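# Set console controls safely without tripping warning lights

## Task

Bring the console to this final state: MODE knob pressed in, CHECK switched off, PROGRAM selector on P1, lever on CYCLE. The UNDER or OVER light must never come on, not even briefly. It lights whenever MODE is out, CHECK is on and the lever is at CYCLE at the same moment while PROGRAM is anywhere other than P1, so order the changes to avoid that combination. The console is loose on the table and can shift if pushed.

## Robot and tools

Robot: two arms, left_arm and right_arm, each ending in a sixteen-motor hand. The right arm has a right hand. The left arm has its mirror image, a left hand. Each hand has index, middle and ring fingers plus a thumb. Base positions in the scene frame: left_arm (-0.042, +0.371, +0.039) m and right_arm (+0.049, -0.402, +0.039) m, both nearly unrotated. A camera stand sits behind the arms.

Scene frame: the origin is at table-top height, halfway between the arms. +x points out over the table, +z points up, and the left_arm is on the +y side. Image left and right do not match arm names. Printed positions and orientations can be off by a few cm. Hand point: it sits just past the index/middle knuckles. Its axes are +z toward the fingertips, +y out of the palm, and +x across the palm away from the thumb; on the left hand, +x points toward the thumb. A rigid mast sticks out near the wrist on the palm side and can strike things.

execute_actions(actions, cameras). actions is a list of actions. Each action is a table of up to 15 rows, one row per 1/30 s step. If a table is short, its last row repeats. Every row holds 48 numbers in [-1, 1], covering both arms, in this order:
- left_arm dx, dy, dz, rx, ry, rz
- 16 left hand motors
- left current_limit, left speed
- the same 24 numbers for the right arm
The six pose numbers are offsets, not poses. They are measured along the scene axes from that arm's Hand target as it stood when the action began; every row counts from that same start, not from the previous row. 1.0 equals 0.6 m or 180 degrees. rx, ry, rz form a single rotation vector, turning about the Hand target position. Sending six zeros re-requests the current Hand target, and repeating a nonzero offset moves the arm further. The controller keeps commanded orientation within 32 degrees of the measured orientation.

Hand numbers are absolute goal angles, scaled between each hinge's stops; 0 is a real goal, not 'no change'. To leave a hand untouched, send back its hand_goal, hand_current_limit and hand_speed. Motor order: index_mcp, index_abd, index_pip, index_dip, thumb_cmc, thumb_axl, thumb_mcp, thumb_ipl, middle_mcp, middle_abd, middle_pip, middle_dip, ring_mcp, ring_abd, ring_pip, ring_dip.
- Finger bends (_mcp, _pip, _dip) grow with +1; the fingers are straight at about -0.75, -0.58 and -0.70.
- _abd swings a finger away from the thumb and is straight at 0.00.
- thumb_cmc brings the thumb in front of the palm; it lies flat at -0.71.
- thumb_axl rolls the thumb; it is straight at -0.68.
- thumb_mcp and thumb_ipl bend the thumb; they are straight at -0.23 and -0.17.
current_limit maps -1..+1 to 0..550 mA, with a floor of 11 mA. speed maps to (speed+1)/2 of 8.5 rad/s. These start at +0.4 and -0.6, and the last values sent stay in force. cameras is a list of names, ["all"], or []; it defaults to all only when actions is empty.

move(target, speed, blend, stop_force, zero, blocking, cameras) drives each hand point along a straight line. target is one 48-number row, or a list of up to 15 rows, laid out as above. Every row's offsets count from the Hand targets at the start of the move. The whole move is capped at 10 s.
- speed: m/s, 0.002 to 3.6, default 0.25; turning is limited to twice that in rad/s. Give one value, or one per target.
- blend: corner rounding in m; 0 stops at each point.
- stop_force: 3 to 120 N, shared by both arms. It ends an arm's path when the push against its motion reaches that level. It is unreliable for light loose objects and for turning motions, and it cannot be used with blocking=false. Leave it out when backing away from a contact.
- zero: true by default; re-zeroes before the move.
- blocking=false: the call returns after about 0.5 s while the move continues.
The result adds a move: line that reports done, off_target, moving, held or fault, plus limits such as paced or held. Paths do not avoid obstacles. Routes passing close to an arm's own base can flip its shoulder, so go around the base.

wait(seconds 0 to 10, cameras) lets the scene run. stop(cameras) brakes a running move. zoom_image(camera, region=[x0,y0,x1,y1] in pixels, at most 504 by 504) enlarges part of the newest image. zero_wrist_force(arm) tares that arm's wrist sensor. finished_scene(scene=1) ends the scene permanently. Cameras: cam_head_left, cam_head_right, cam_high (896x504), cam_left_wrist, cam_right_wrist (672x504).

Results report, per arm:
- end_effector_position (m), quaternion and velocities, in the scene frame
- Hand target, which is the base for the next offsets; the hand often settles short of it
- Joint positions and torques
- Wrist force and torque, in the hand point's own axes, with a peak line
- hand_goal, hand_measured, hand_current_ma, and a hand_state word per motor: moving, goal, blocked or overload
A 'within noise' velocity line means the arm is at rest.

Things to avoid:
- Keep pushes light, because the console slides easily; steady it with the other hand if needed.
- An arm stops for 10 s on a torque fault or on about 150 N of external force. Torque limits are 135 N m for the shoulder and elbow joints and 25.2 N m for the wrists. Targets only slightly beyond a firm contact can trigger this.
- Do not let the arms or hands hit or grip each other.
- Motors at 495 mA or more for 5 s shut down.
- Heat triggers a warning at 70 °C and a long brake stop at 85 °C.


Each tool is called after "Call:" by a JSON object that holds its "api" and its "payload".

## Session

Call:
{"api": "execute_actions", "payload": {"actions": [], "cameras": ["all"]}}

Scene clock: 0.00 s.
left_arm: end_effector_position=(+0.6409, +0.1068, +0.2873) hand_goal=(-0.754, +0.000, -0.576, -0.696, -0.714, -0.678, -0.226, -0.168, -0.754, +0.000, -0.576, -0.696, -0.754, +0.000, -0.576, -0.696) hand_measured=(-0.754, +0.000, -0.576, -0.696, -0.714, -0.678, -0.226, -0.168, -0.754, +0.000, -0.576, -0.696, -0.754, +0.000, -0.576, -0.696) hand_current_ma=(+0, +0, +0, +0, +0, +0, +0, +0, +0, +0, +0, +0, +0, +0, +0, +0) hand_state=(goal, goal, overload, goal, goal, goal, goal, goal, goal, goal, goal, goal, goal, goal, goal, goal) hand_current_limit=0.40 hand_speed=-0.60 end_effector_quat_wxyz=(-0.309, +0.883, +0.321, -0.149) | right_arm: end_effector_position=(+0.1547, -0.1796, +0.2098) hand_goal=(-0.754, +0.000, -0.576, -0.696, -0.714, -0.678, -0.226, -0.168, -0.754, +0.000, -0.576, -0.696, -0.754, +0.000, -0.576, -0.696) hand_measured=(-0.754, +0.000, -0.576, -0.696, -0.714, -0.678, -0.226, -0.168, -0.754, +0.000, -0.576, -0.696, -0.754, +0.000, -0.576, -0.696) hand_current_ma=(+0, +0, +0, +0, +0, +0, +0, +0, +0, +0, +0, +0, +0, +0, +0, +0) hand_state=(goal, goal, goal, goal, goal, goal, goal, goal, goal, goal, goal, goal, goal, goal, goal, goal) hand_current_limit=0.40 hand_speed=-0.60 end_effector_quat_wxyz=(+0.050, +0.756, -0.649, +0.077)
Joint positions: left_arm=[2.878 -2.486 -0.35 -2.508 1.894 0.51] | right_arm=[0.532 -2.021 2.381 -1.889 -1.751 3.503]
Joint velocities: within noise
Joint torques (N m): no reading
Motor temperatures (°C): left_arm=[35 34 35 48 41 41] | right_arm=[47 43 34 42 46 39]
Wrist force (N): no reading
Wrist torque (N m): no reading
Wrist force, peak (N): no reading
Hand target: left_arm +0.6409, +0.1068, +0.2873; -0.309, +0.883, +0.321, -0.149 | right_arm +0.1547, -0.1796, +0.2098; +0.050, +0.756, -0.649, +0.077

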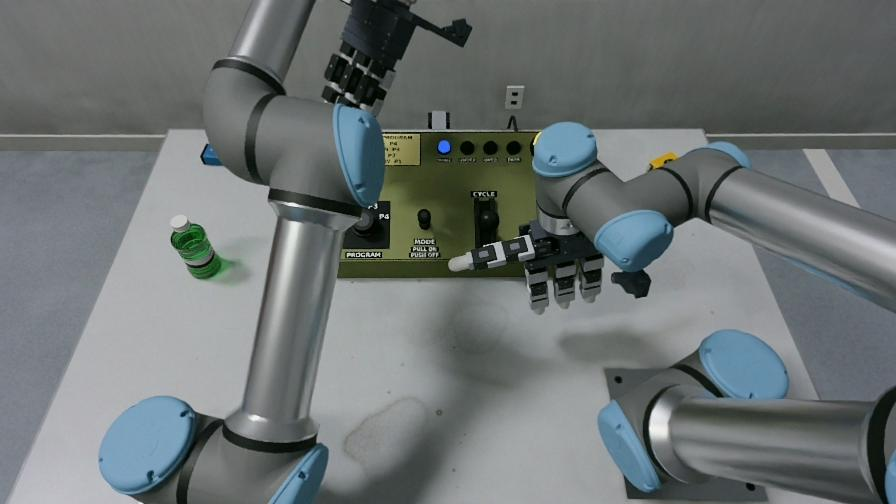

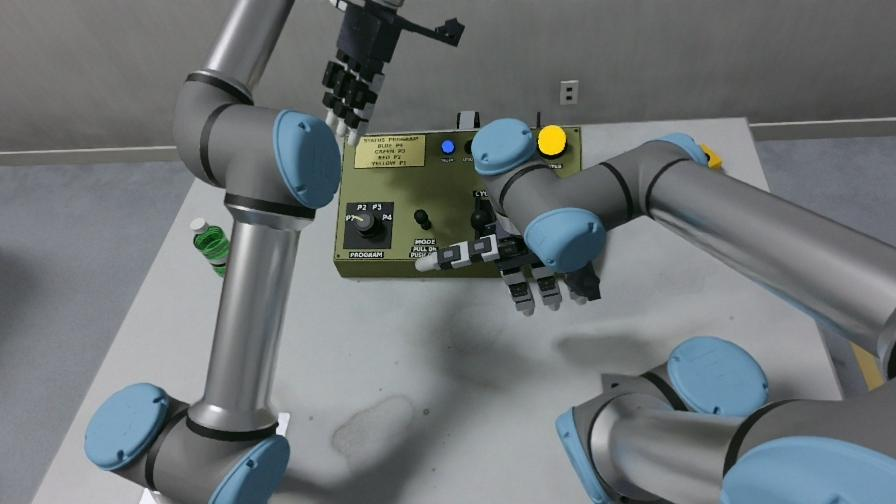

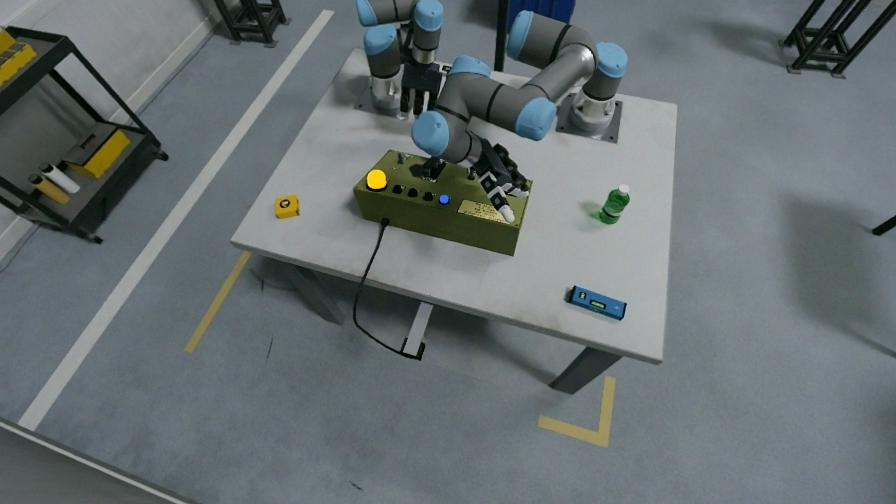

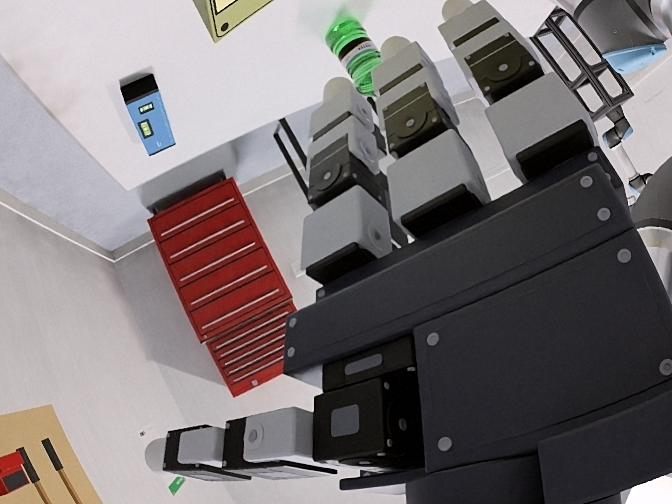

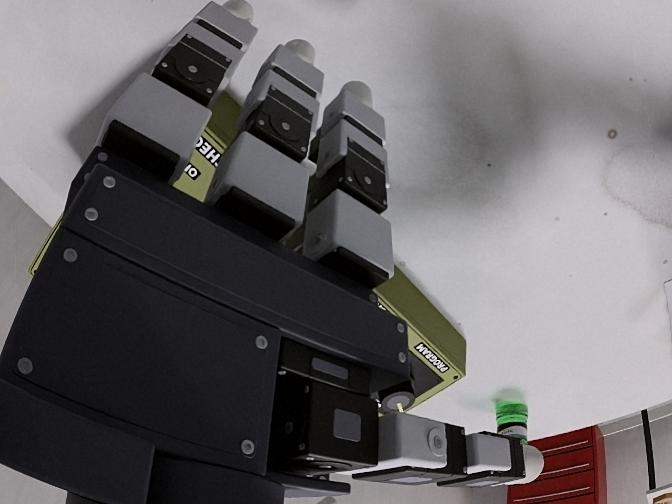

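Call:
{"api": "zoom_image", "payload": {"camera": "cam_head_left", "region": [330, 100, 630, 300]}}

Call:
{"api": "zoom_image", "payload": {"camera": "cam_head_right", "region": [320, 100, 620, 300]}}

Call:
{"api": "zoom_image", "payload": {"camera": "cam_high", "region": [340, 100, 560, 270]}}

Scaled by 1.680.

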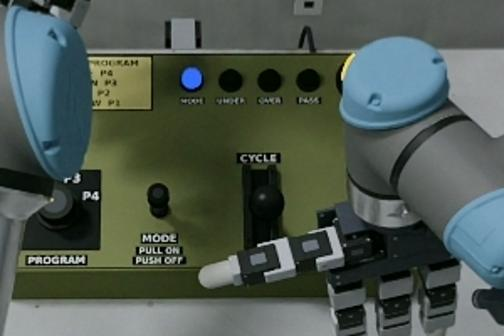

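Scaled by 1.680.

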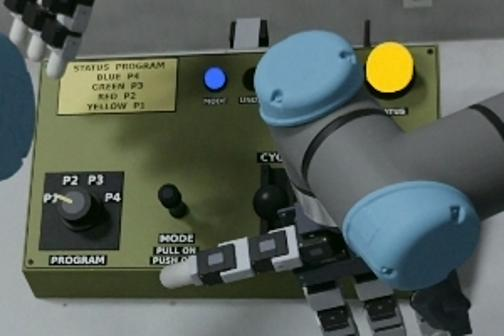

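Scaled by 2.291.

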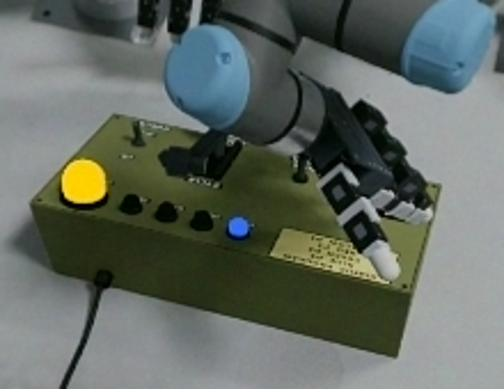

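Call:
{"api": "move", "payload": {"target": [[0,0,0,0,0,0,-0.754,0,-0.576,-0.696,-0.714,-0.678,-0.226,-0.168,-0.754,0,-0.576,-0.696,-0.754,0,-0.576,-0.696,0.4,-0.6,0,0,0.25,0,0,0,-0.754,0,-0.576,-0.696,-0.714,-0.678,-0.226,-0.168,-0.754,0,-0.576,-0.696,-0.754,0,-0.576,-0.696,0.4,-0.6],[0,0,0,0,0,0,-0.754,0,-0.576,-0.696,-0.714,-0.678,-0.226,-0.168,-0.754,0,-0.576,-0.696,-0.754,0,-0.576,-0.696,0.4,-0.6,0.25,-0.5,0.25,0,0,0,-0.754,0,-0.576,-0.696,-0.714,-0.678,-0.226,-0.168,-0.754,0,-0.576,-0.696,-0.754,0,-0.576,-0.696,0.4,-0.6]], "blend": [0.03, 0], "cameras": ["all"]}}

Scene clock: 35.70 s.
left_arm: end_effector_position=(+0.6409, +0.1068, +0.2873) hand_goal=(-0.754, +0.000, -0.576, -0.696, -0.714, -0.678, -0.226, -0.168, -0.754, +0.000, -0.576, -0.696, -0.754, +0.000, -0.576, -0.696) hand_measured=(-0.750, +0.000, -0.576, -0.696, -0.710, -0.678, -0.224, -0.168, -0.750, +0.000, -0.576, -0.696, -0.750, +0.000, -0.576, -0.696) hand_current_ma=(+4, +0, +0, +0, +3, +0, +1, +0, +4, +0, +0, +0, +4, +0, +0, +0) hand_state=(goal, goal, overload, goal, goal, goal, goal, goal, goal, goal, goal, goal, goal, goal, goal, goal) hand_current_limit=0.40 hand_speed=-0.60 end_effector_quat_wxyz=(-0.309, +0.883, +0.321, -0.149) | right_arm: end_effector_position=(+0.3046, -0.4794, +0.3599) hand_goal=(-0.754, +0.000, -0.576, -0.696, -0.714, -0.678, -0.226, -0.168, -0.754, +0.000, -0.576, -0.696, -0.754, +0.000, -0.576, -0.696) hand_measured=(-0.754, +0.000, -0.576, -0.696, -0.714, -0.678, -0.224, -0.168, -0.754, +0.000, -0.576, -0.696, -0.754, +0.000, -0.576, -0.696) hand_current_ma=(+1, +0, -1, +0, +0, +1, +3, +0, +1, +0, -1, +0, +1, +0, -1, +0) hand_state=(goal, goal, goal, goal, goal, goal, goal, goal, goal, goal, goal, goal, goal, goal, goal, goal) hand_current_limit=0.40 hand_speed=-0.60 end_effector_quat_wxyz=(+0.050, +0.756, -0.649, +0.077)
Joint positions: left_arm=[2.878 -2.486 -0.35 -2.508 1.894 0.51] | right_arm=[-0.526 -2.02 2.035 -1.724 -1.695 2.432]
Joint torques (N m): left_arm=[0.05 58.1 21.8 1.07 0.61 -0.03] | right_arm=[-8.06 7.98 -32.94 -4.59 1.33 -1.99]
Wrist force (N): left_arm=[0.2 0.2 -0.2] | right_arm=[0.1 0.0 0.0]
Wrist torque (N m): left_arm=[0.05 -0.04 0.01] | right_arm=[0.01 -0.01 0.09]
Wrist force, peak (N): left_arm=[0.6 -0.1 -0.4] | right_arm=[0.1 0.0 1.2]
Hand target: left_arm +0.6409, +0.1068, +0.2873; -0.309, +0.883, +0.321, -0.149 | right_arm +0.3047, -0.4796, +0.3598; +0.050, +0.756, -0.649, +0.077
Off the commanded pose: left_arm 0.000 m, 0 deg | right_arm 0.000 m, 0 deg.
move: done

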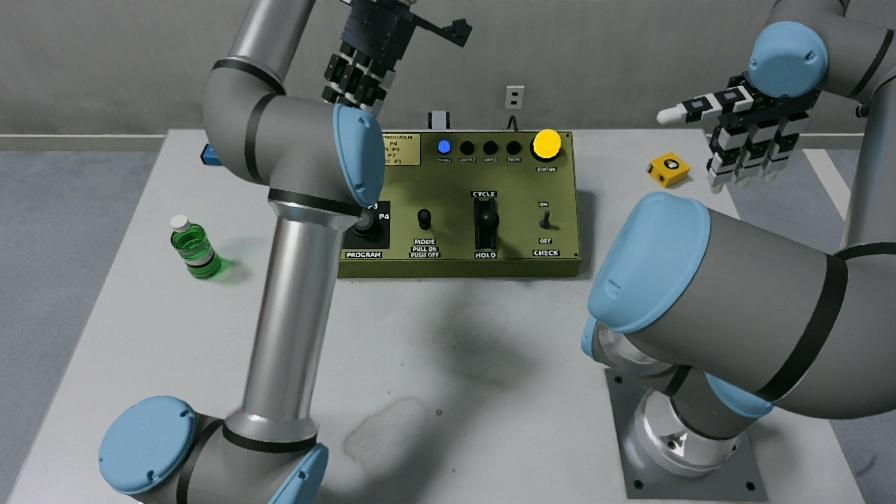

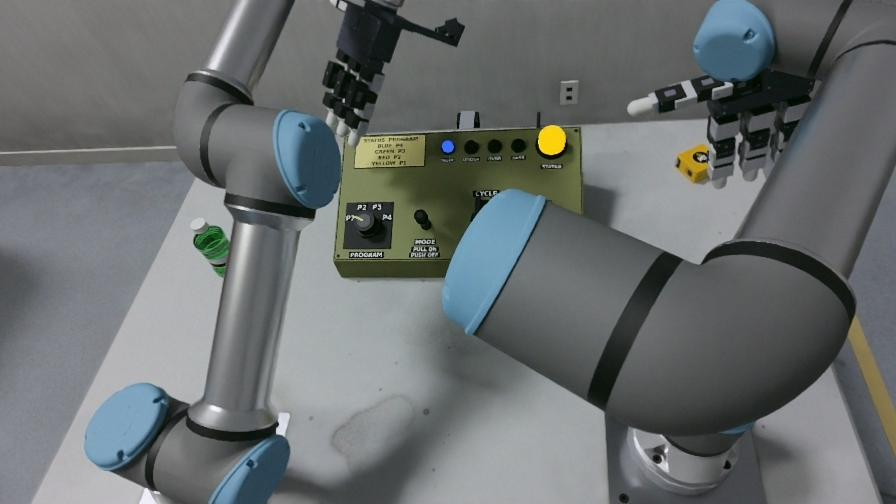

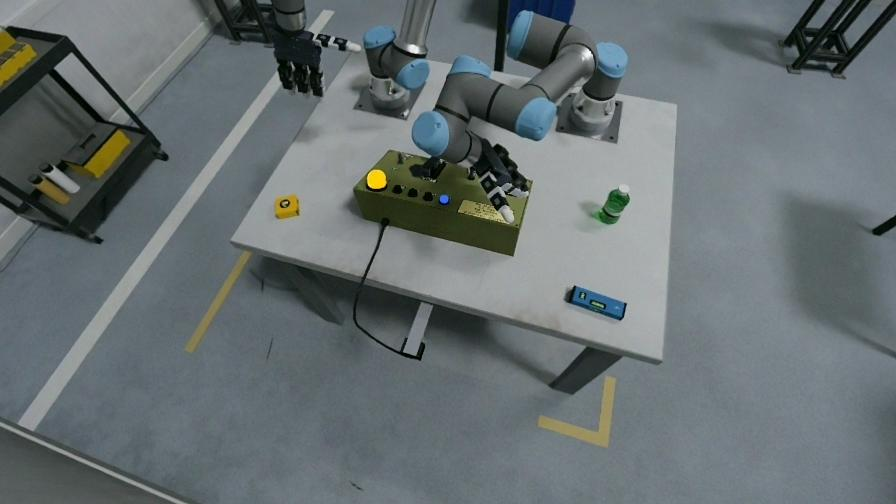

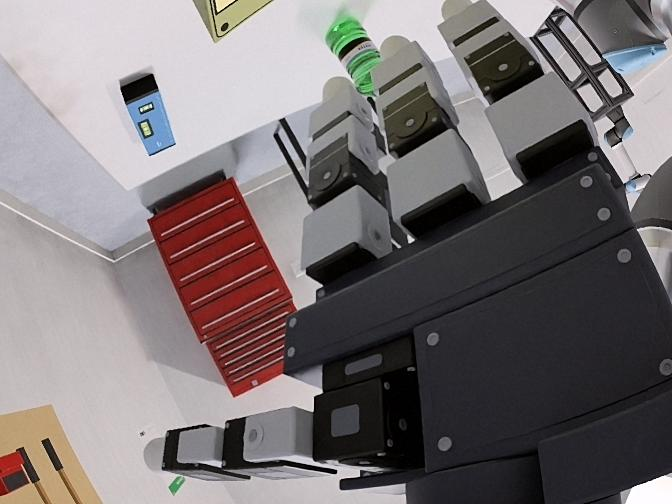

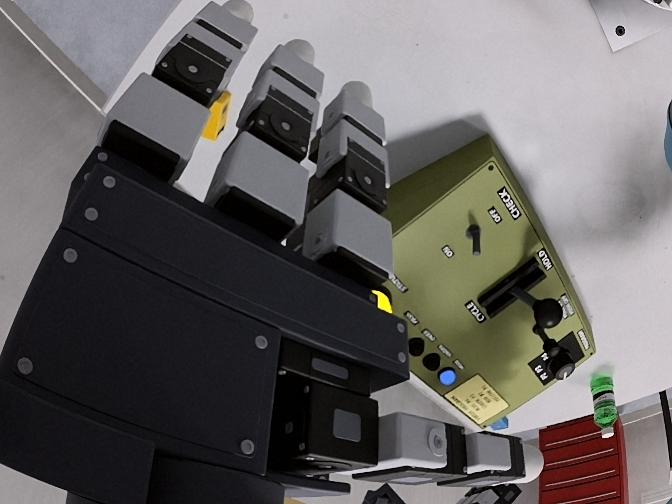

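Call:
{"api": "zoom_image", "payload": {"camera": "cam_right_wrist", "region": [390, 130, 600, 430]}}

Call:
{"api": "zoom_image", "payload": {"camera": "cam_head_left", "region": [340, 120, 600, 290]}}

Call:
{"api": "zoom_image", "payload": {"camera": "cam_head_right", "region": [320, 120, 480, 290]}}

Call:
{"api": "zoom_image", "payload": {"camera": "cam_high", "region": [340, 130, 540, 270]}}

Scaled by 1.680 from the camera's 672x504 image, which has a finer 960x720 frame.

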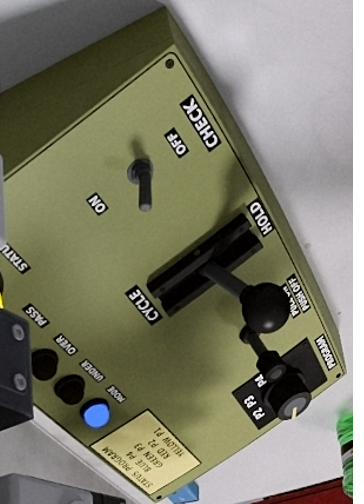

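Scaled by 1.938.

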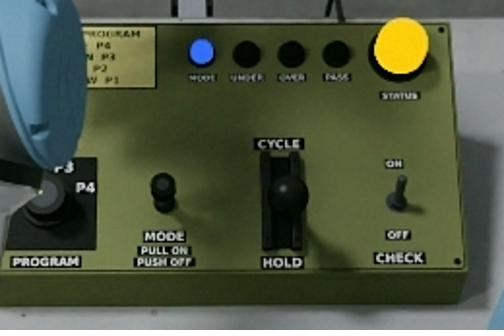

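Scaled by 2.965.

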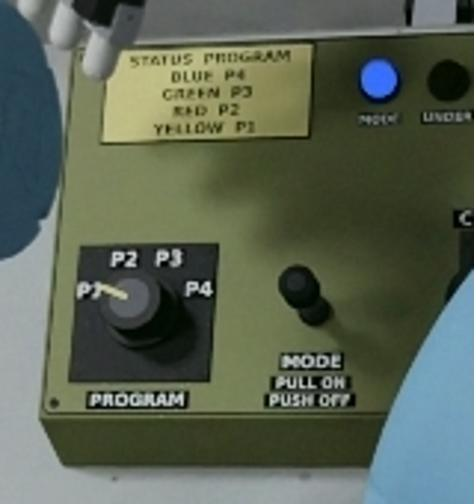

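Scaled by 2.520.

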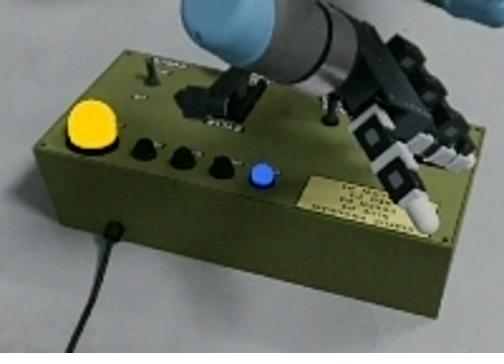

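Call:
{"api": "move", "payload": {"target": [0,0,0,0,0,0,-0.754,0,-0.576,-0.696,-0.714,-0.678,-0.226,-0.168,-0.754,0,-0.576,-0.696,-0.754,0,-0.576,-0.696,0.4,-0.6,-0.013,0.845,-0.118,0.0651,-0.0985,-0.0378,-0.754,0,-0.576,-0.696,-0.714,-0.678,-0.226,-0.168,0.5,0,0.6,0.4,0.5,0,0.6,0.4,0.6,-0.6], "speed": 0.3, "cameras": ["all"]}}

Scene clock: 257.80 s.
left_arm: end_effector_position=(+0.6409, +0.1068, +0.2873) hand_goal=(-0.754, +0.000, -0.576, -0.696, -0.714, -0.678, -0.226, -0.168, -0.754, +0.000, -0.576, -0.696, -0.754, +0.000, -0.576, -0.696) hand_measured=(-0.750, +0.000, -0.576, -0.696, -0.710, -0.678, -0.224, -0.168, -0.750, +0.000, -0.576, -0.696, -0.750, +0.000, -0.576, -0.696) hand_current_ma=(+4, +0, +0, +0, +3, +0, +1, +0, +4, +0, +0, +0, +4, +0, +0, +0) hand_state=(goal, goal, overload, goal, goal, goal, goal, goal, goal, goal, goal, goal, goal, goal, goal, goal) hand_current_limit=0.40 hand_speed=-0.60 end_effector_quat_wxyz=(-0.309, +0.883, +0.321, -0.149) | right_arm: end_effector_position=(+0.2968, +0.0272, +0.2891) hand_goal=(-0.754, +0.000, -0.576, -0.696, -0.714, -0.678, -0.226, -0.168, +0.500, +0.000, +0.600, +0.400, +0.500, +0.000, +0.600, +0.400) hand_measured=(-0.752, +0.000, -0.576, -0.696, -0.714, -0.678, -0.224, -0.168, +0.442, +0.000, +0.588, +0.402, +0.442, +0.000, +0.588, +0.404) hand_current_ma=(+2, +0, -1, +0, +0, +1, +3, +0, -179, +0, -20, +3, -179, +0, -19, +4) hand_state=(goal, goal, goal, goal, goal, goal, goal, goal, blocked, goal, goal, goal, blocked, goal, goal, goal) hand_current_limit=0.60 hand_speed=-0.60 end_effector_quat_wxyz=(-0.123, +0.696, -0.696, +0.123)
Joint positions: left_arm=[2.878 -2.486 -0.35 -2.508 1.894 0.51] | right_arm=[0.761 -1.6 1.906 -2.139 -1.804 3.849]
Joint torques (N m): left_arm=[-0.67 58.47 21.68 1.26 0.72 -0.16] | right_arm=[13.38 -10.27 -33.1 -4.93 -1.77 2.08]
Wrist force (N): left_arm=[0.0 0.0 -0.3] | right_arm=[-0.5 -0.5 0.3]
Wrist torque (N m): left_arm=[0.02 -0.01 -0.02] | right_arm=[0.19 -0.01 -0.13]
Wrist force, peak (N): left_arm=[0.6 0.0 0.2] | right_arm=[-1.5 -0.1 0.1]
Hand target: left_arm +0.6409, +0.1068, +0.2873; -0.309, +0.883, +0.321, -0.149 | right_arm +0.2969, +0.0274, +0.2890; -0.123, +0.696, -0.697, +0.123
Off the commanded pose: left_arm 0.000 m, 0 deg | right_arm 0.000 m, 0 deg.
move: done

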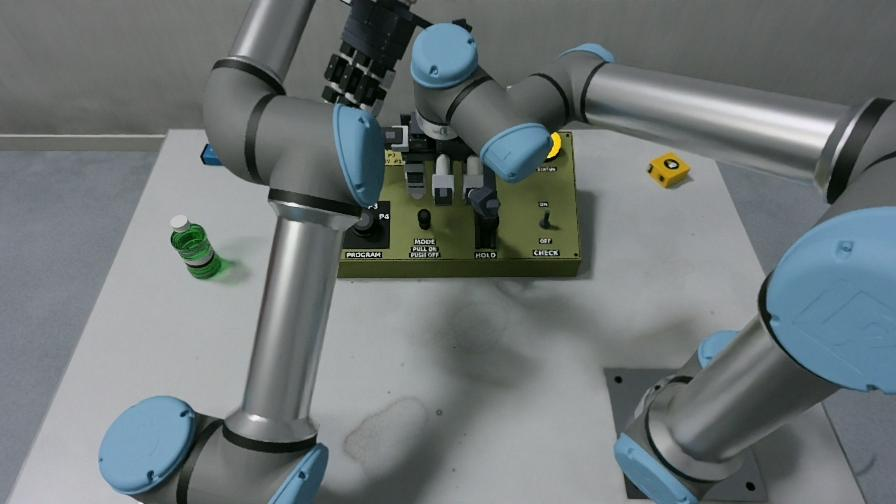

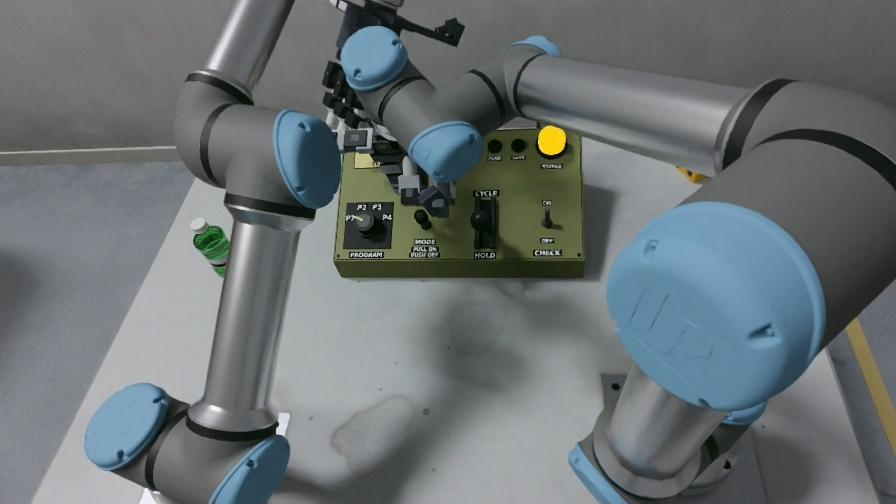

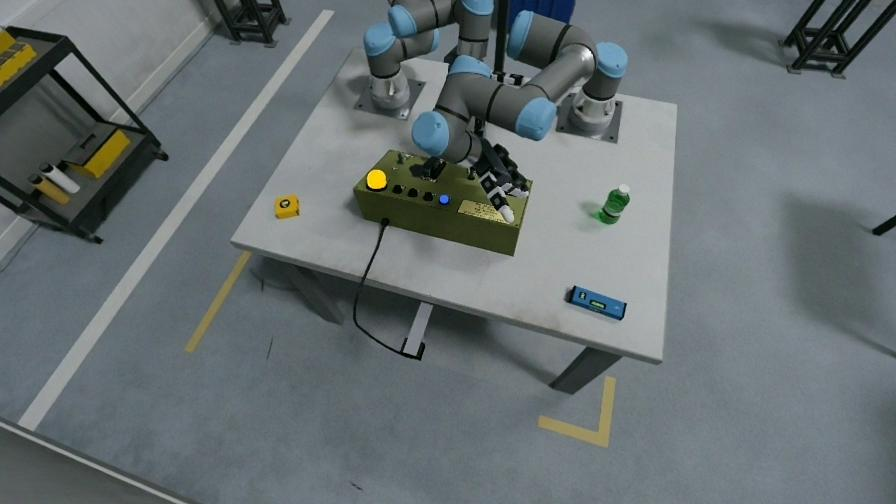

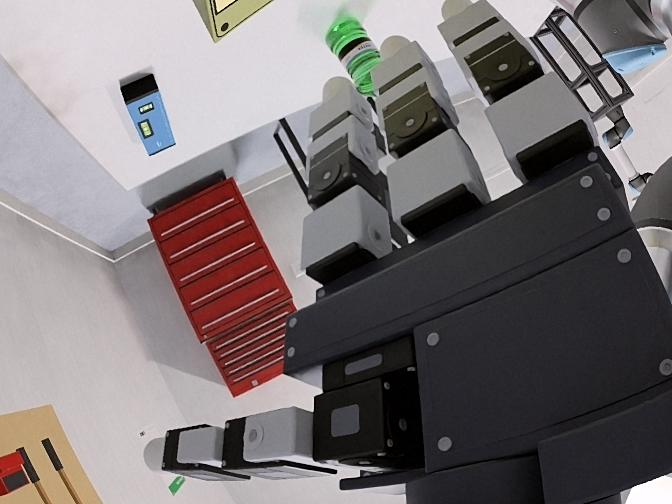

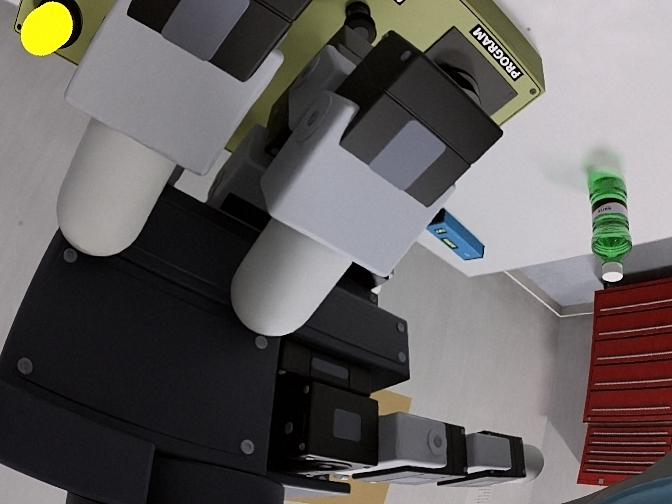

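Call:
{"api": "zoom_image", "payload": {"camera": "cam_head_left", "region": [360, 110, 520, 260]}}

Call:
{"api": "zoom_image", "payload": {"camera": "cam_head_right", "region": [330, 110, 490, 260]}}

Call:
{"api": "zoom_image", "payload": {"camera": "cam_right_wrist", "region": [200, 0, 560, 200]}}

Scaled by 3.150.

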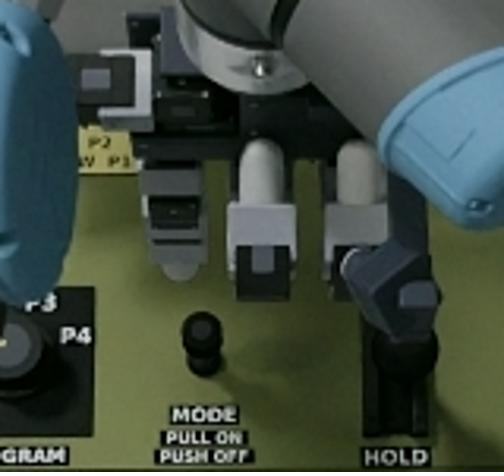

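Scaled by 3.150.

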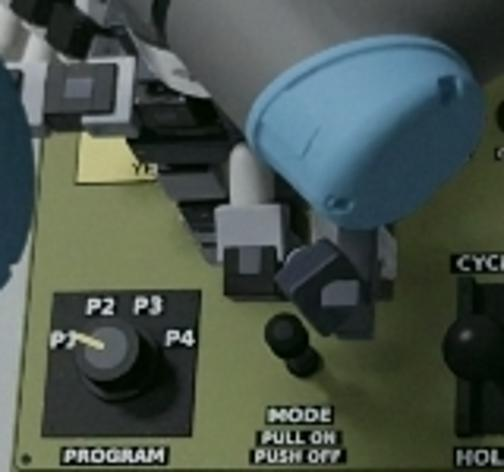

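Scaled by 1.400 from the camera's 672x504 image, which has a finer 960x720 frame.

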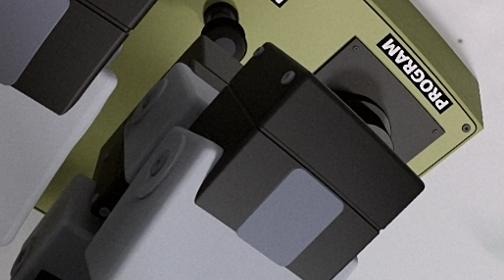

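Call:
{"api": "move", "payload": {"target": [0,0,0,0,0,0,-0.754,0,-0.576,-0.696,-0.714,-0.678,-0.226,-0.168,-0.754,0,-0.576,-0.696,-0.754,0,-0.576,-0.696,0.4,-0.6,0.02,0,-0.067,0,0,0,-0.754,0,-0.576,-0.696,-0.714,-0.678,-0.226,-0.168,0.5,0,0.6,0.4,0.5,0,0.6,0.4,0.6,-0.6], "speed": 0.1, "stop_force": 5, "cameras": ["cam_head_left","cam_head_right","cam_right_wrist"]}}

Call:
{"api": "zoom_image", "payload": {"camera": "cam_head_left", "region": [360, 130, 500, 260]}}

Call:
{"api": "zoom_image", "payload": {"camera": "cam_head_right", "region": [330, 130, 470, 260]}}

Call:
{"api": "zoom_image", "payload": {"camera": "cam_right_wrist", "region": [200, 0, 560, 200]}}

Scene clock: 316.37 s.
left_arm: end_effector_position=(+0.6409, +0.1068, +0.2873) hand_goal=(-0.754, +0.000, -0.576, -0.696, -0.714, -0.678, -0.226, -0.168, -0.754, +0.000, -0.576, -0.696, -0.754, +0.000, -0.576, -0.696) hand_measured=(-0.750, +0.000, -0.576, -0.696, -0.710, -0.678, -0.224, -0.168, -0.750, +0.000, -0.576, -0.696, -0.750, +0.000, -0.576, -0.696) hand_current_ma=(+4, +0, +0, +0, +3, +0, +1, +0, +4, +0, +0, +0, +4, +0, +0, +0) hand_state=(goal, goal, overload, goal, goal, goal, goal, goal, goal, goal, goal, goal, goal, goal, goal, goal) hand_current_limit=0.40 hand_speed=-0.60 end_effector_quat_wxyz=(-0.309, +0.883, +0.321, -0.149) | right_arm: end_effector_position=(+0.3089, +0.0274, +0.2488) hand_goal=(-0.754, +0.000, -0.576, -0.696, -0.714, -0.678, -0.226, -0.168, +0.500, +0.000, +0.600, +0.400, +0.500, +0.000, +0.600, +0.400) hand_measured=(-0.752, +0.000, -0.576, -0.696, -0.714, -0.678, -0.224, -0.168, +0.442, +0.000, +0.588, +0.402, +0.442, +0.000, +0.588, +0.404) hand_current_ma=(+2, +0, -1, +0, +0, +1, +3, +0, -179, +0, -20, +3, -179, +0, -19, +4) hand_state=(goal, goal, goal, goal, goal, goal, goal, goal, blocked, goal, goal, goal, blocked, goal, goal, goal) hand_current_limit=0.60 hand_speed=-0.60 end_effector_quat_wxyz=(-0.123, +0.696, -0.697, +0.123)
Joint positions: left_arm=[2.878 -2.486 -0.35 -2.508 1.894 0.51] | right_arm=[0.744 -1.548 1.965 -2.254 -1.8 3.832]
Joint torques (N m): left_arm=[-0.58 57.78 21.35 1.33 0.84 -0.09] | right_arm=[-10.16 -10.94 -9.92 -4.84 1.07 -1.89]
Wrist force (N): left_arm=[0.6 -0.1 -0.2] | right_arm=[-0.2 -0.7 0.2]
Wrist torque (N m): left_arm=[0.02 -0.09 0.05] | right_arm=[0.18 -0.07 -0.02]
Wrist force, peak (N): left_arm=[0.6 -0.3 -0.2] | right_arm=[-0.8 -0.7 0.4]
Hand target: left_arm +0.6409, +0.1068, +0.2873; -0.309, +0.883, +0.321, -0.149 | right_arm +0.3089, +0.0274, +0.2488; -0.123, +0.696, -0.697, +0.123
Off the commanded pose: left_arm 0.000 m, 0 deg | right_arm 0.000 m, 0 deg.
move: done
Images, in order (width x height): cam_head_left 896x504, cam_head_right 896x504, cam_right_wrist 672x504.

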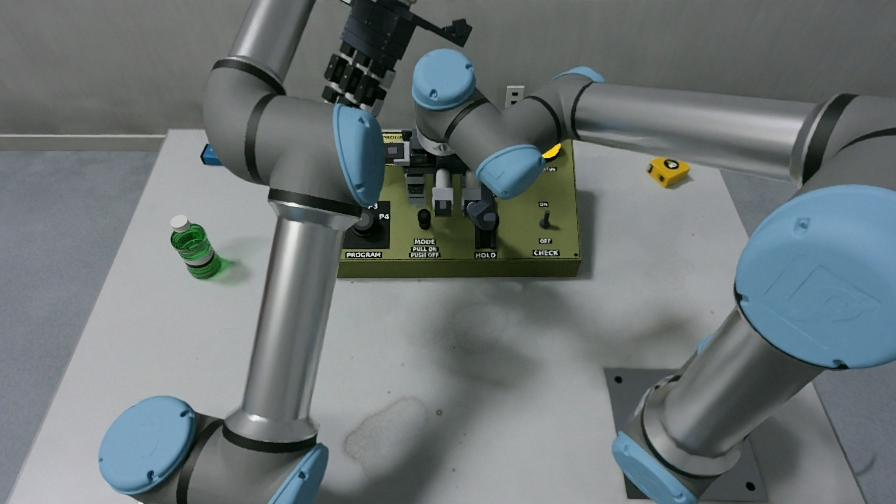

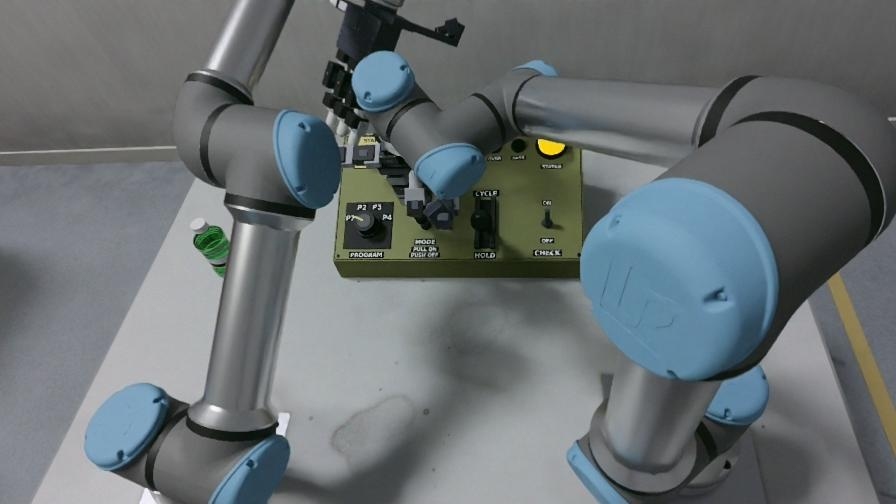

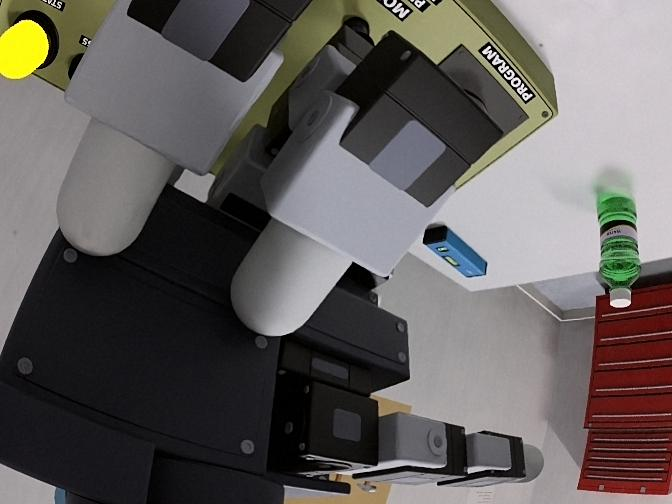

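Scaled by 3.600.

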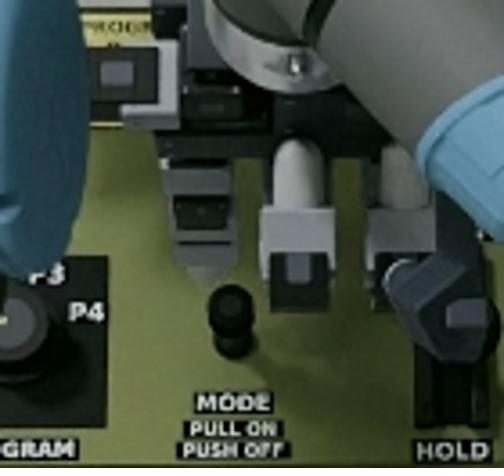

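Scaled by 3.600.

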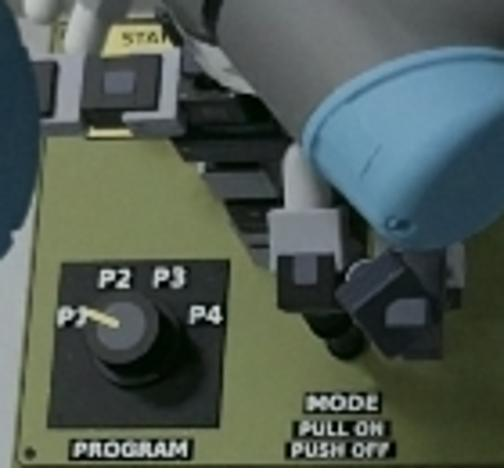

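Scaled by 1.400 from the camera's 672x504 image, which has a finer 960x720 frame.

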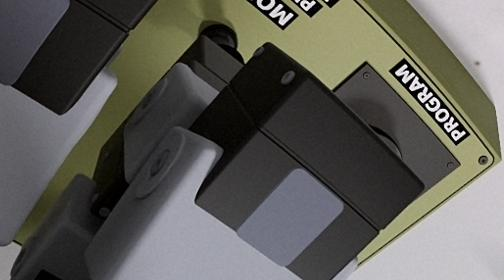

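Call:
{"api": "move", "payload": {"target": [0,0,0,0,0,0,-0.754,0,-0.576,-0.696,-0.714,-0.678,-0.226,-0.168,-0.754,0,-0.576,-0.696,-0.754,0,-0.576,-0.696,0.4,-0.6,0.0333,-0.02,-0.0333,0,0,0,-0.754,0,-0.576,-0.696,-0.714,-0.678,-0.226,-0.168,0.5,0,0.6,0.4,0.5,0,0.6,0.4,0.6,-0.6], "speed": 0.06, "stop_force": 4, "cameras": ["cam_head_left","cam_head_right","cam_right_wrist"]}}

Call:
{"api": "zoom_image", "payload": {"camera": "cam_head_left", "region": [380, 170, 470, 260]}}

Call:
{"api": "zoom_image", "payload": {"camera": "cam_head_right", "region": [380, 170, 470, 260]}}

Call:
{"api": "zoom_image", "payload": {"camera": "cam_right_wrist", "region": [200, 0, 560, 200]}}

Scene clock: 344.00 s.
left_arm: end_effector_position=(+0.6409, +0.1068, +0.2873) hand_goal=(-0.754, +0.000, -0.576, -0.696, -0.714, -0.678, -0.226, -0.168, -0.754, +0.000, -0.576, -0.696, -0.754, +0.000, -0.576, -0.696) hand_measured=(-0.750, +0.000, -0.576, -0.696, -0.710, -0.678, -0.224, -0.168, -0.750, +0.000, -0.576, -0.696, -0.750, +0.000, -0.576, -0.696) hand_current_ma=(+4, +0, +0, +0, +3, +0, +1, +0, +4, +0, +0, +0, +4, +0, +0, +0) hand_state=(goal, goal, overload, goal, goal, goal, goal, goal, goal, goal, goal, goal, goal, goal, goal, goal) hand_current_limit=0.40 hand_speed=-0.60 end_effector_quat_wxyz=(-0.309, +0.883, +0.321, -0.149) | right_arm: end_effector_position=(+0.3289, +0.0154, +0.2289) hand_goal=(-0.754, +0.000, -0.576, -0.696, -0.714, -0.678, -0.226, -0.168, +0.500, +0.000, +0.600, +0.400, +0.500, +0.000, +0.600, +0.400) hand_measured=(-0.752, +0.000, -0.576, -0.696, -0.714, -0.678, -0.224, -0.168, +0.442, +0.000, +0.588, +0.402, +0.442, +0.000, +0.588, +0.404) hand_current_ma=(+2, +0, -1, +0, +0, +1, +3, +0, -179, +0, -20, +3, -179, +0, -19, +4) hand_state=(goal, goal, goal, goal, goal, goal, goal, goal, blocked, goal, goal, goal, blocked, goal, goal, goal) hand_current_limit=0.60 hand_speed=-0.60 end_effector_quat_wxyz=(-0.123, +0.696, -0.697, +0.123)
Joint positions: left_arm=[2.878 -2.486 -0.35 -2.508 1.894 0.51] | right_arm=[0.697 -1.521 1.996 -2.322 -1.787 3.785]
Joint torques (N m): left_arm=[-0.53 57.96 21.95 1.28 0.82 -0.01] | right_arm=[-8.57 -12.07 -9.92 -4.64 0.98 -1.95]
Wrist force (N): left_arm=[0.4 -0.2 -0.2] | right_arm=[-0.2 -0.6 0.0]
Wrist torque (N m): left_arm=[-0.01 -0.06 0.03] | right_arm=[0.22 -0.05 -0.01]
Wrist force, peak (N): left_arm=[0.4 0.3 -0.4] | right_arm=[-0.5 -1.0 -0.2]
Hand target: left_arm +0.6409, +0.1068, +0.2873; -0.309, +0.883, +0.321, -0.149 | right_arm +0.3289, +0.0154, +0.2289; -0.123, +0.696, -0.697, +0.123
Off the commanded pose: left_arm 0.000 m, 0 deg | right_arm 0.000 m, 0 deg.
move: done
Images, in order (width x height): cam_head_left 896x504, cam_head_right 896x504, cam_right_wrist 672x504.

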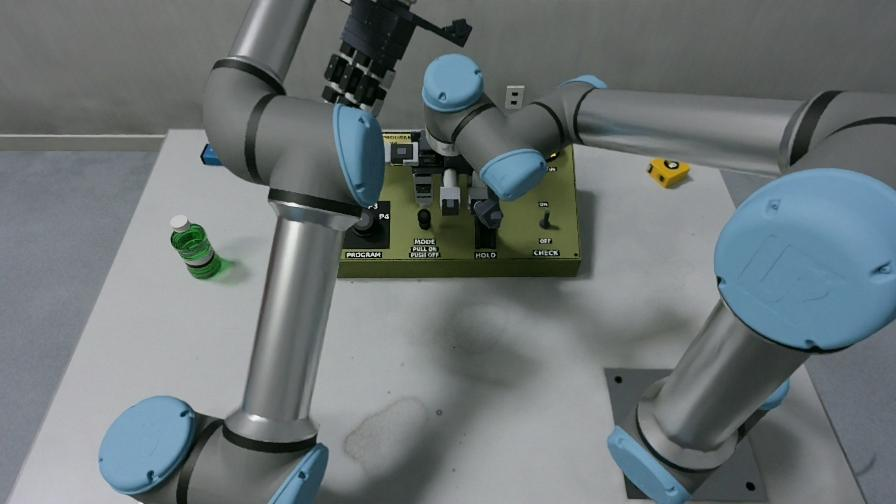

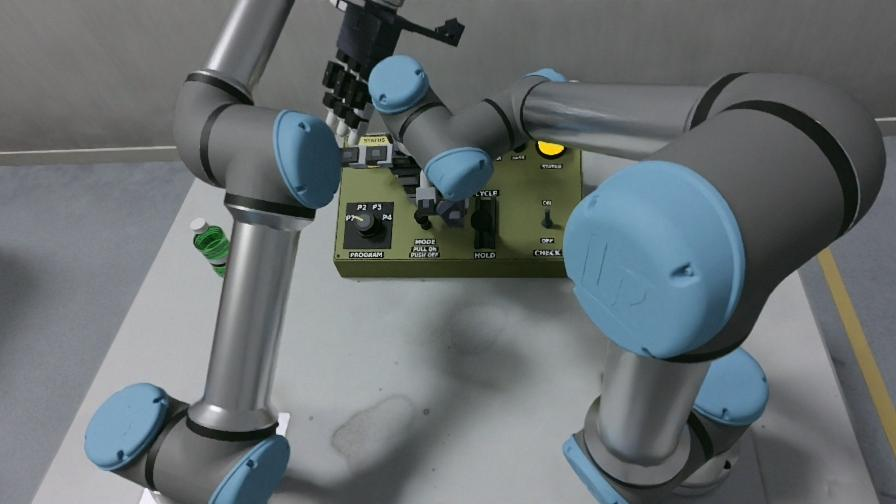

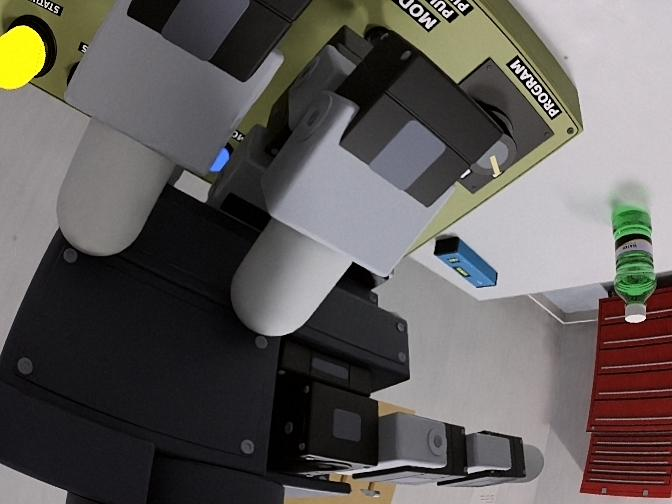

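Scaled by 5.600.

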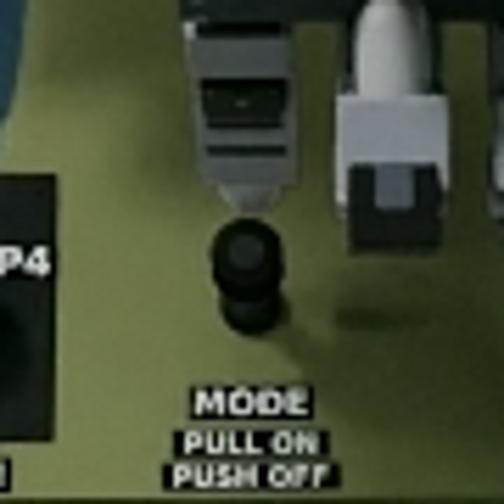

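Scaled by 5.600.

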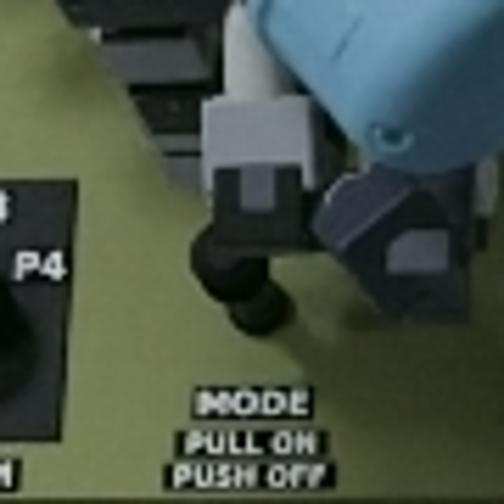

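Scaled by 1.400 from the camera's 672x504 image, which has a finer 960x720 frame.

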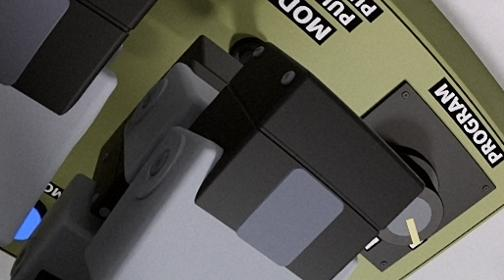

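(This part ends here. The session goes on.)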